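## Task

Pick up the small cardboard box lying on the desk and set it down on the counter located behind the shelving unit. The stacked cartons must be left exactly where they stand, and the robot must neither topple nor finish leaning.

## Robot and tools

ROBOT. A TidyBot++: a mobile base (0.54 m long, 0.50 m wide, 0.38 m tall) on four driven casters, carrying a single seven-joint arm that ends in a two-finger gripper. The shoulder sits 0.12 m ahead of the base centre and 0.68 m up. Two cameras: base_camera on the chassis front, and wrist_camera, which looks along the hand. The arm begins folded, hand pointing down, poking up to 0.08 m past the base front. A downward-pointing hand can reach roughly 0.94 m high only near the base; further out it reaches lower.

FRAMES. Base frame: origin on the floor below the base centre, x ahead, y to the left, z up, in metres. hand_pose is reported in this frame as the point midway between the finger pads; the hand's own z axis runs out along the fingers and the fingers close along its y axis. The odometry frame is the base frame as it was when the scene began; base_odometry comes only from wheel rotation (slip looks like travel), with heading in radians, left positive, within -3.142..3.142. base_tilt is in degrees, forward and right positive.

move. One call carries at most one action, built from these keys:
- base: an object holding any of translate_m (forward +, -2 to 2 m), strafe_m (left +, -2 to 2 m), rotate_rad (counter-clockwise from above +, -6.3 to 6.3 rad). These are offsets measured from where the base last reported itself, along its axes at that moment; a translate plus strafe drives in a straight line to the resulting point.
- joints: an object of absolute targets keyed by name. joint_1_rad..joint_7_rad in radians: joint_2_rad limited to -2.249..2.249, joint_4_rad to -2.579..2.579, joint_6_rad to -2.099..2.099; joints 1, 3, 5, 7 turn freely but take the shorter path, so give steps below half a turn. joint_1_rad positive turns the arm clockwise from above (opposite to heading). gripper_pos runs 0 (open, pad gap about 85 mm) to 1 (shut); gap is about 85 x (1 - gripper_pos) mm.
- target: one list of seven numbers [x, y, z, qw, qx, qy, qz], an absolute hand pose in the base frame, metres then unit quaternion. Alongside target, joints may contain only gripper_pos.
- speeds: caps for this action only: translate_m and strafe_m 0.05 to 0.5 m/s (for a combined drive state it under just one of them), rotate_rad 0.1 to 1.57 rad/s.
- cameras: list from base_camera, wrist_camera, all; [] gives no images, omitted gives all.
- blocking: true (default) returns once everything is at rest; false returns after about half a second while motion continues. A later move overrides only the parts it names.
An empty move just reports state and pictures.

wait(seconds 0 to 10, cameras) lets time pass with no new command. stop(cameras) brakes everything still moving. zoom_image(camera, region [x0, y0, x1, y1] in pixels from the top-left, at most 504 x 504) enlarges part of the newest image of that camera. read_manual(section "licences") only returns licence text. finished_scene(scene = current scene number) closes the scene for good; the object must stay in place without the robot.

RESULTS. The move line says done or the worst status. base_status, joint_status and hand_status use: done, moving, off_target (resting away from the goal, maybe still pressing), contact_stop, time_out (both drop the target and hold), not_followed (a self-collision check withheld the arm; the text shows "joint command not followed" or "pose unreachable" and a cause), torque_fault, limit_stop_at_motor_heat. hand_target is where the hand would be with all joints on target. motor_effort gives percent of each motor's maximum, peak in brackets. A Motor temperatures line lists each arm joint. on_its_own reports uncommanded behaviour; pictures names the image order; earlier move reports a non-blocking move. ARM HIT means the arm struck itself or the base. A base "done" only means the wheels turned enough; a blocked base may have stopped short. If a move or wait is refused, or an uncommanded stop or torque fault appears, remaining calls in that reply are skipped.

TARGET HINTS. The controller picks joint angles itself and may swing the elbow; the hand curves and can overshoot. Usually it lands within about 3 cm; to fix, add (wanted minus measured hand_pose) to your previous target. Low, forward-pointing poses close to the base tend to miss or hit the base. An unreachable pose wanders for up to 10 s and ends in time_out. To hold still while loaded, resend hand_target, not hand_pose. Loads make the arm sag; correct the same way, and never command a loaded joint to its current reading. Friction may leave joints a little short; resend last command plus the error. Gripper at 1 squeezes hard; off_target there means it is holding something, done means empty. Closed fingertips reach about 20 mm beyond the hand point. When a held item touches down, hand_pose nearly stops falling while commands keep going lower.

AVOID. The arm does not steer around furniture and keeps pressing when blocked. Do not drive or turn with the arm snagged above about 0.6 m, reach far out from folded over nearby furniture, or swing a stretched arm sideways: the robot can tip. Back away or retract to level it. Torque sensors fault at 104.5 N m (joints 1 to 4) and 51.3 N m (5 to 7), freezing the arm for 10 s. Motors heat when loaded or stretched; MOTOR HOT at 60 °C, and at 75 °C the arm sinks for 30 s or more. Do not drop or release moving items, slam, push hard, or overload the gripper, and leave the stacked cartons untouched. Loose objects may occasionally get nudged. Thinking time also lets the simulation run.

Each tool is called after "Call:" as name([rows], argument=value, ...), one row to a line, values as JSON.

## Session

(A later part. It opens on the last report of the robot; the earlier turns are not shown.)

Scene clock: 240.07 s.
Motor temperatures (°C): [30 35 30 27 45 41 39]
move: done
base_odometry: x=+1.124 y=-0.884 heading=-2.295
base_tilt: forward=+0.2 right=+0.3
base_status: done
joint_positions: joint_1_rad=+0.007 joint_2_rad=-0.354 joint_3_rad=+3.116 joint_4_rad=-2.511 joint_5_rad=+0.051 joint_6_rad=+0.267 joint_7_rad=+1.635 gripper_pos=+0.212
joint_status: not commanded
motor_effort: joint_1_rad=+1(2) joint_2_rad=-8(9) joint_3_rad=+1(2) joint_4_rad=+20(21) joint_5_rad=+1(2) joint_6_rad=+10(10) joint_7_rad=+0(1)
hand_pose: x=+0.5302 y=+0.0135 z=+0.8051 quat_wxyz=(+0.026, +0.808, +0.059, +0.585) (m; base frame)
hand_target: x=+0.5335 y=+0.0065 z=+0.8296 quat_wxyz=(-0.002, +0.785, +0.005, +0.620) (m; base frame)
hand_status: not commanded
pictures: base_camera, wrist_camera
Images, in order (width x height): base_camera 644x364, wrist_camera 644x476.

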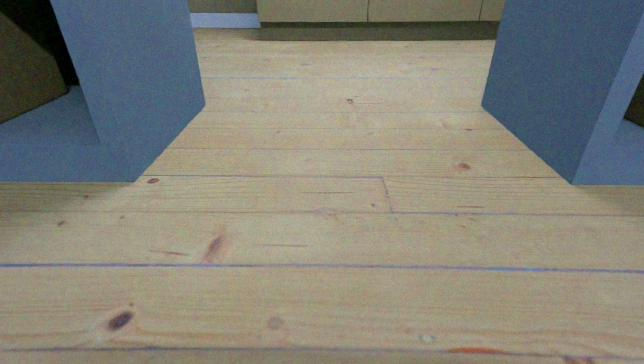

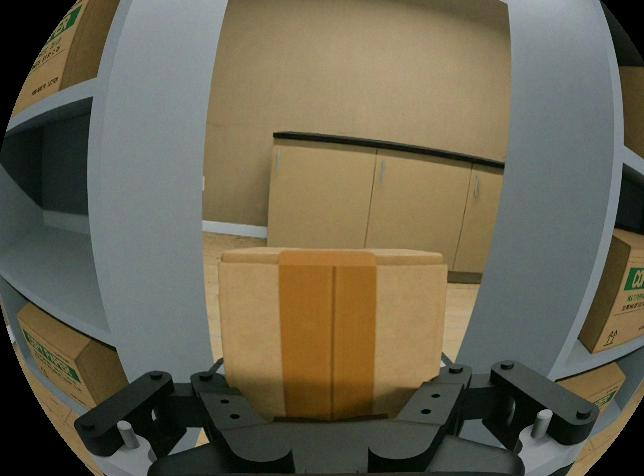

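Call:
move(base={"strafe_m": -0.058}, cameras=["base_camera"])

Call:
move(base={"translate_m": 1.35})

Scene clock: 246.53 s.
Motor temperatures (°C): [30 35 30 27 45 41 39]
move: done
base_odometry: x=+1.081 y=-0.846 heading=-2.293
base_tilt: forward=+0.2 right=+0.3
base_status: done
joint_positions: joint_1_rad=+0.007 joint_2_rad=-0.354 joint_3_rad=+3.121 joint_4_rad=-2.511 joint_5_rad=+0.049 joint_6_rad=+0.267 joint_7_rad=+1.635 gripper_pos=+0.212
joint_status: not commanded
motor_effort: joint_1_rad=+1(1) joint_2_rad=-8(8) joint_3_rad=+1(2) joint_4_rad=+20(21) joint_5_rad=+1(1) joint_6_rad=+10(10) joint_7_rad=+0(1)
hand_pose: x=+0.5303 y=+0.0113 z=+0.8051 quat_wxyz=(+0.027, +0.808, +0.056, +0.585) (m; base frame)
hand_target: x=+0.5335 y=+0.0065 z=+0.8296 quat_wxyz=(-0.002, +0.785, +0.005, +0.620) (m; base frame)
hand_status: not commanded
pictures: base_camera
Images, in order (width x height): base_camera 644x364.

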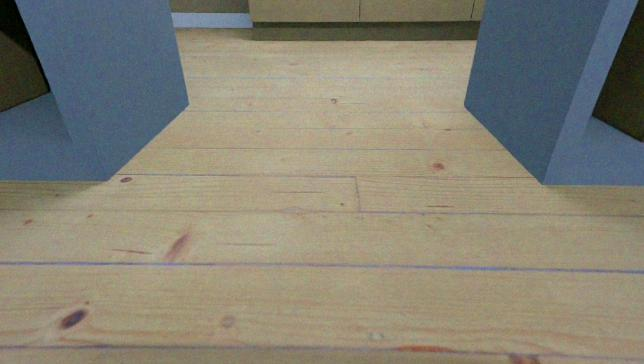

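Scene clock: 249.93 s.
Motor temperatures (°C): [30 35 30 28 45 41 39]
move: done
base_odometry: x=+0.188 y=-1.858 heading=-2.293
base_tilt: forward=+0.2 right=+0.4
base_status: done
joint_positions: joint_1_rad=+0.007 joint_2_rad=-0.358 joint_3_rad=+3.121 joint_4_rad=-2.513 joint_5_rad=+0.049 joint_6_rad=+0.270 joint_7_rad=+1.635 gripper_pos=+0.212
joint_status: not commanded
motor_effort: joint_1_rad=+1(2) joint_2_rad=-7(10) joint_3_rad=+1(2) joint_4_rad=+20(21) joint_5_rad=+0(1) joint_6_rad=+10(10) joint_7_rad=+1(1)
hand_pose: x=+0.5294 y=+0.0113 z=+0.8060 quat_wxyz=(+0.027, +0.807, +0.056, +0.587) (m; base frame)
hand_target: x=+0.5335 y=+0.0065 z=+0.8296 quat_wxyz=(-0.002, +0.785, +0.005, +0.620) (m; base frame)
hand_status: not commanded
pictures: base_camera, wrist_camera
Images, in order (width x height): base_camera 644x364, wrist_camera 644x476.

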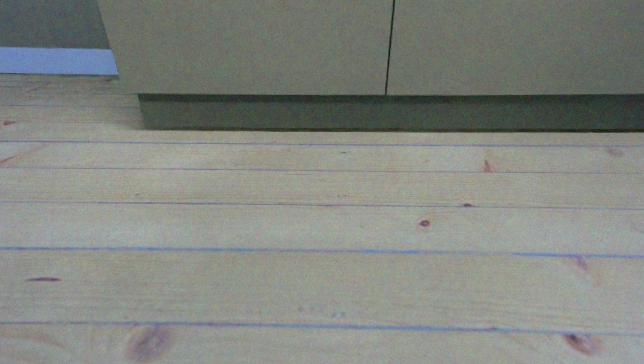

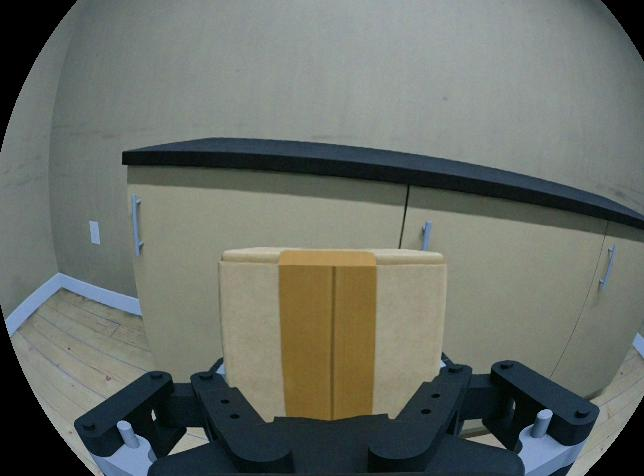

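Call:
move(target=[0.58, 0.0, 0.95, 0, 0.9925, 0, 0.1219], cameras=["wrist_camera"])

Call:
move(base={"translate_m": 0.60}, speeds={"translate_m": 0.3})

Scene clock: 259.70 s.
Motor temperatures (°C): [30 35 30 28 45 41 39]
move: done
base_odometry: x=+0.188 y=-1.858 heading=-2.293
base_tilt: forward=+0.1 right=+0.4
base_status: not commanded
joint_positions: joint_1_rad=-0.006 joint_2_rad=+0.268 joint_3_rad=+3.162 joint_4_rad=-0.747 joint_5_rad=+0.035 joint_6_rad=-1.810 joint_7_rad=+1.635 gripper_pos=+0.212
joint_status: not commanded
motor_effort: joint_1_rad=+1(1) joint_2_rad=-27(27) joint_3_rad=+0(1) joint_4_rad=+16(23) joint_5_rad=+1(2) joint_6_rad=+3(11) joint_7_rad=+0(1)
hand_pose: x=+0.5944 y=-0.0145 z=+0.9576 quat_wxyz=(+0.025, +0.987, +0.018, +0.157) (m; base frame)
hand_target: x=+0.5800 y=+0.0000 z=+0.9500 quat_wxyz=(+0.000, +0.993, +0.000, +0.122) (m; base frame)
hand_status: done (0.022 m and 5.4 deg from the pose sent, 0.153 m and 58.4 deg at the start)
pictures: wrist_camera
Images, in order (width x height): wrist_camera 644x476.

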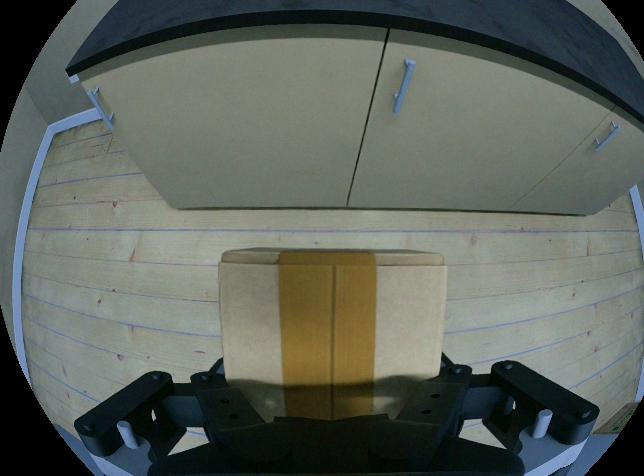

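Scene clock: 262.53 s.
Motor temperatures (°C): [30 35 30 28 45 41 39]
move: done
base_odometry: x=-0.210 y=-2.308 heading=-2.294
base_tilt: forward=+0.2 right=+0.3
base_status: done
joint_positions: joint_1_rad=-0.006 joint_2_rad=+0.287 joint_3_rad=+3.163 joint_4_rad=-0.745 joint_5_rad=+0.034 joint_6_rad=-1.817 joint_7_rad=+1.635 gripper_pos=+0.212
joint_status: not commanded
motor_effort: joint_1_rad=+1(1) joint_2_rad=-28(32) joint_3_rad=+0(1) joint_4_rad=+17(17) joint_5_rad=+1(2) joint_6_rad=+3(4) joint_7_rad=+1(1)
hand_pose: x=+0.5976 y=-0.0141 z=+0.9487 quat_wxyz=(+0.024, +0.989, +0.019, +0.145) (m; base frame)
hand_target: x=+0.5800 y=+0.0000 z=+0.9500 quat_wxyz=(+0.000, +0.993, +0.000, +0.122) (m; base frame)
hand_status: not commanded
pictures: base_camera, wrist_camera
Images, in order (width x height): base_camera 644x364, wrist_camera 644x476.

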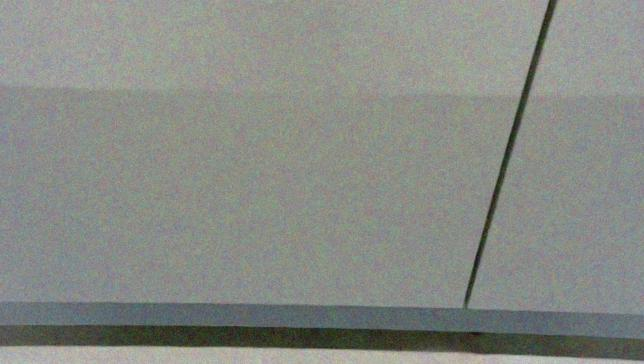

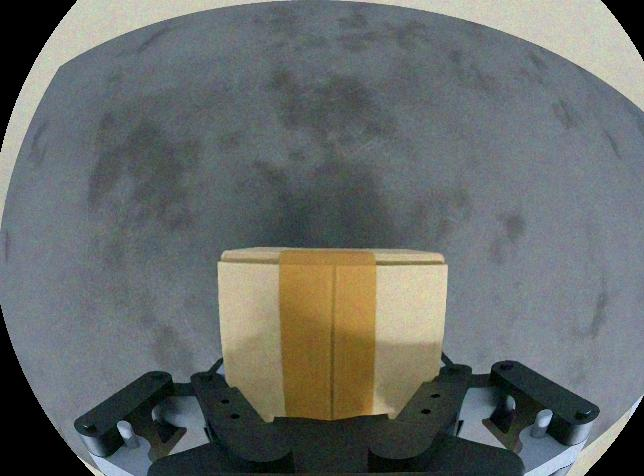

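Call:
move(target=[0.57, 0.01, 0.895, -0.0215, 0.9993, -0.0218, 0.01], cameras=["wrist_camera"])

Scene clock: 279.23 s.
Motor temperatures (°C): [30 35 30 28 45 41 39]
move: done
base_odometry: x=-0.210 y=-2.308 heading=-2.294
base_tilt: forward=+0.2 right=+0.3
base_status: not commanded
joint_positions: joint_1_rad=-0.006 joint_2_rad=+0.391 joint_3_rad=+3.163 joint_4_rad=-0.745 joint_5_rad=-0.009 joint_6_rad=-1.920 joint_7_rad=+1.592 gripper_pos=+0.212
joint_status: not commanded
motor_effort: joint_1_rad=+1(1) joint_2_rad=-30(34) joint_3_rad=+0(1) joint_4_rad=+16(17) joint_5_rad=+1(1) joint_6_rad=+1(3) joint_7_rad=+1(1)
hand_pose: x=+0.5913 y=-0.0008 z=+0.8931 quat_wxyz=(+0.001, +0.999, +0.006, +0.043) (m; base frame)
hand_target: x=+0.5700 y=+0.0100 z=+0.8950 quat_wxyz=(-0.022, +0.999, -0.022, +0.010) (m; base frame)
hand_status: done (0.024 m and 5.5 deg from the pose sent, 0.065 m and 17.0 deg at the start)
pictures: wrist_camera
Images, in order (width x height): wrist_camera 644x476.

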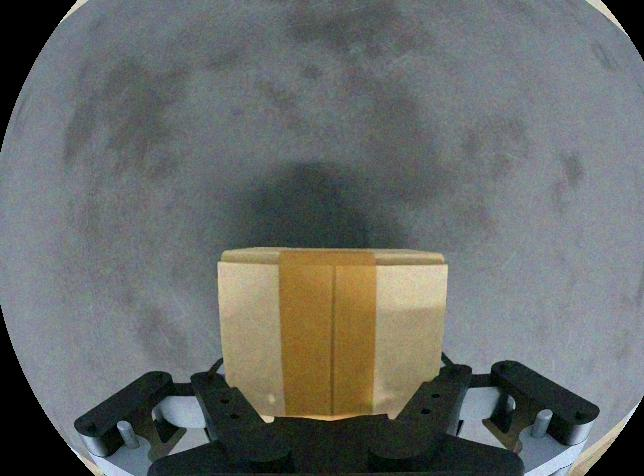

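Call:
move(joints={"joint_2_rad": 0.333, "joint_4_rad": -0.865, "joint_6_rad": -1.985}, cameras=["wrist_camera"])

Scene clock: 287.13 s.
Motor temperatures (°C): [30 35 30 28 45 41 39]
move: done
base_odometry: x=-0.210 y=-2.308 heading=-2.294
base_tilt: forward=+0.2 right=+0.3
base_status: not commanded
joint_positions: joint_1_rad=-0.006 joint_2_rad=+0.346 joint_3_rad=+3.163 joint_4_rad=-0.851 joint_5_rad=-0.009 joint_6_rad=-1.920 joint_7_rad=+1.592 gripper_pos=+0.212
joint_status: all done
motor_effort: joint_1_rad=+1(1) joint_2_rad=-30(32) joint_3_rad=+0(1) joint_4_rad=+16(17) joint_5_rad=+1(1) joint_6_rad=+0(1) joint_7_rad=+0(1)
hand_pose: x=+0.5623 y=-0.0007 z=+0.8810 quat_wxyz=(+0.000, +1.000, +0.005, +0.012) (m; base frame)
hand_target: x=+0.5370 y=+0.0101 z=+0.8832 quat_wxyz=(-0.023, +0.999, -0.023, -0.021) (m; base frame)
hand_status: not commanded
pictures: wrist_camera
Images, in order (width x height): wrist_camera 644x476.

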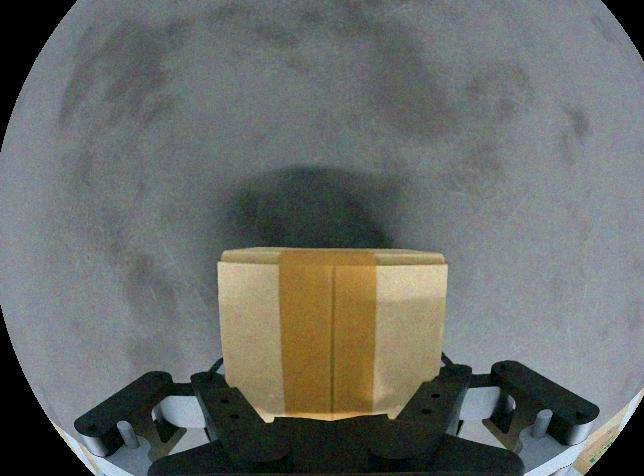

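Call:
move(joints={"joint_4_rad": -0.885}, cameras=[])

Call:
move(joints={"joint_4_rad": -0.90}, cameras=["wrist_camera"])

Scene clock: 293.30 s.
Motor temperatures (°C): [30 35 30 28 45 41 39]
move: done
base_odometry: x=-0.210 y=-2.308 heading=-2.294
base_tilt: forward=+0.3 right=+0.4
base_status: not commanded
joint_positions: joint_1_rad=-0.006 joint_2_rad=+0.345 joint_3_rad=+3.163 joint_4_rad=-0.873 joint_5_rad=-0.009 joint_6_rad=-1.920 joint_7_rad=+1.592 gripper_pos=+0.212
joint_status: all done
motor_effort: joint_1_rad=+1(1) joint_2_rad=-30(31) joint_3_rad=-1(1) joint_4_rad=+16(17) joint_5_rad=+1(1) joint_6_rad=+0(0) joint_7_rad=+1(1)
hand_pose: x=+0.5576 y=-0.0006 z=+0.8751 quat_wxyz=(-0.001, +1.000, +0.005, +0.002) (m; base frame)
hand_target: x=+0.5330 y=+0.0102 z=+0.8776 quat_wxyz=(-0.023, +0.999, -0.024, -0.031) (m; base frame)
hand_status: not commanded
pictures: none
No camera images: "cameras" was empty.

Scene clock: 294.03 s.
Motor temperatures (°C): [30 35 30 28 45 41 39]
move: done
base_odometry: x=-0.210 y=-2.308 heading=-2.294
base_tilt: forward=+0.2 right=+0.3
base_status: not commanded
joint_positions: joint_1_rad=-0.006 joint_2_rad=+0.341 joint_3_rad=+3.163 joint_4_rad=-0.883 joint_5_rad=-0.010 joint_6_rad=-1.920 joint_7_rad=+1.592 gripper_pos=+0.212
joint_status: all done
motor_effort: joint_1_rad=+1(1) joint_2_rad=-27(30) joint_3_rad=-1(1) joint_4_rad=+15(16) joint_5_rad=+0(1) joint_6_rad=-1(2) joint_7_rad=+0(1)
hand_pose: x=+0.5546 y=-0.0005 z=+0.8739 quat_wxyz=(-0.001, +1.000, +0.005, -0.001) (m; base frame)
hand_target: x=+0.5300 y=+0.0102 z=+0.8735 quat_wxyz=(-0.023, +0.999, -0.024, -0.038) (m; base frame)
hand_status: not commanded
pictures: wrist_camera
Images, in order (width x height): wrist_camera 644x476.

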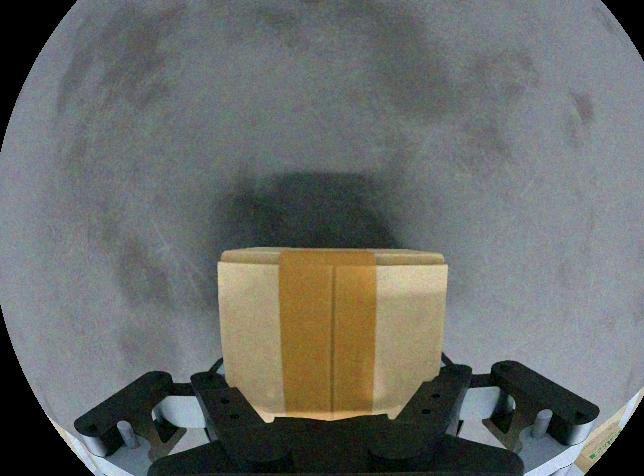

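Call:
move(joints={"gripper_pos": 0.1, "joint_4_rad": -0.903}, cameras=["wrist_camera"])

Call:
move(joints={"gripper_pos": 0.0}, cameras=["wrist_camera"])

Scene clock: 299.17 s.
Motor temperatures (°C): [30 35 30 28 45 41 39]
move: done
base_odometry: x=-0.210 y=-2.308 heading=-2.294
base_tilt: forward=+0.2 right=+0.3
base_status: not commanded
joint_positions: joint_1_rad=-0.006 joint_2_rad=+0.340 joint_3_rad=+3.163 joint_4_rad=-0.885 joint_5_rad=-0.010 joint_6_rad=-1.920 joint_7_rad=+1.592 gripper_pos=+0.100
joint_status: all done
motor_effort: joint_1_rad=+1(1) joint_2_rad=-28(29) joint_3_rad=+0(1) joint_4_rad=+15(16) joint_5_rad=+1(1) joint_6_rad=+0(1) joint_7_rad=+0(1)
hand_pose: x=+0.5542 y=-0.0004 z=+0.8739 quat_wxyz=(-0.001, +1.000, +0.005, -0.002) (m; base frame)
hand_target: x=+0.5293 y=+0.0102 z=+0.8727 quat_wxyz=(-0.023, +0.999, -0.024, -0.040) (m; base frame)
hand_status: not commanded
pictures: wrist_camera
Images, in order (width x height): wrist_camera 644x476.

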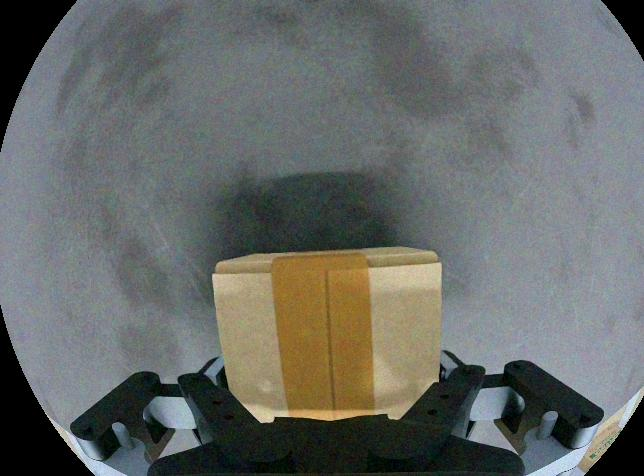

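Scene clock: 299.70 s.
Motor temperatures (°C): [30 35 30 28 45 41 39]
move: done
base_odometry: x=-0.210 y=-2.308 heading=-2.294
base_tilt: forward=+0.2 right=+0.3
base_status: not commanded
joint_positions: joint_1_rad=-0.006 joint_2_rad=+0.340 joint_3_rad=+3.163 joint_4_rad=-0.885 joint_5_rad=-0.010 joint_6_rad=-1.920 joint_7_rad=+1.592 gripper_pos=+0.000
joint_status: all done
motor_effort: joint_1_rad=+1(1) joint_2_rad=-28(29) joint_3_rad=+0(1) joint_4_rad=+15(16) joint_5_rad=+1(1) joint_6_rad=+0(0) joint_7_rad=+0(1)
hand_pose: x=+0.5542 y=-0.0004 z=+0.8739 quat_wxyz=(-0.001, +1.000, +0.005, -0.002) (m; base frame)
hand_target: x=+0.5293 y=+0.0102 z=+0.8727 quat_wxyz=(-0.023, +0.999, -0.024, -0.040) (m; base frame)
hand_status: not commanded
pictures: wrist_camera
Images, in order (width x height): wrist_camera 644x476.

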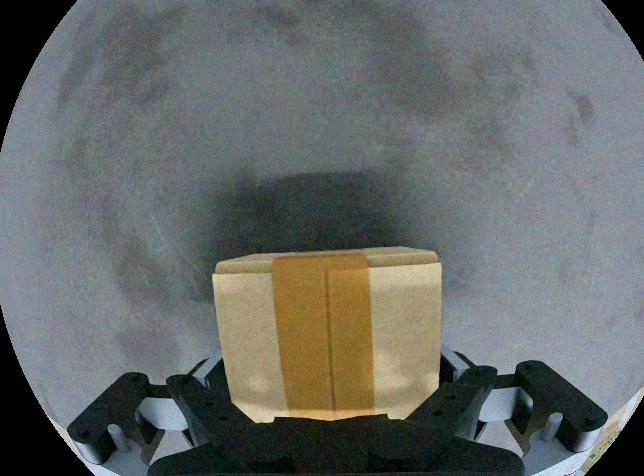

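Call:
move(joints={"joint_2_rad": 0.30, "joint_4_rad": -0.70}, cameras=["wrist_camera"])

Scene clock: 305.10 s.
Motor temperatures (°C): [30 35 30 28 45 41 39]
move: done
base_odometry: x=-0.210 y=-2.308 heading=-2.294
base_tilt: forward=+0.2 right=+0.3
base_status: not commanded
joint_positions: joint_1_rad=-0.006 joint_2_rad=+0.298 joint_3_rad=+3.163 joint_4_rad=-0.711 joint_5_rad=-0.010 joint_6_rad=-1.920 joint_7_rad=+1.592 gripper_pos=+0.000
joint_status: all done
motor_effort: joint_1_rad=+1(1) joint_2_rad=-27(30) joint_3_rad=+1(1) joint_4_rad=+15(17) joint_5_rad=+0(1) joint_6_rad=+2(2) joint_7_rad=+0(1)
hand_pose: x=+0.5743 y=-0.0005 z=+0.9471 quat_wxyz=(+0.001, +0.994, +0.006, +0.106) (m; base frame)
hand_target: x=+0.5569 y=+0.0099 z=+0.9464 quat_wxyz=(-0.023, +0.996, -0.020, +0.078) (m; base frame)
hand_status: not commanded
pictures: wrist_camera
Images, in order (width x height): wrist_camera 644x476.

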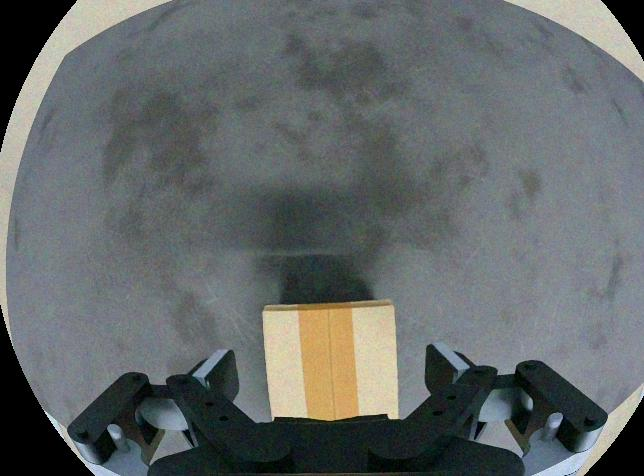

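Call:
finished_scene(scene=2)

The scene is finished: the task was done.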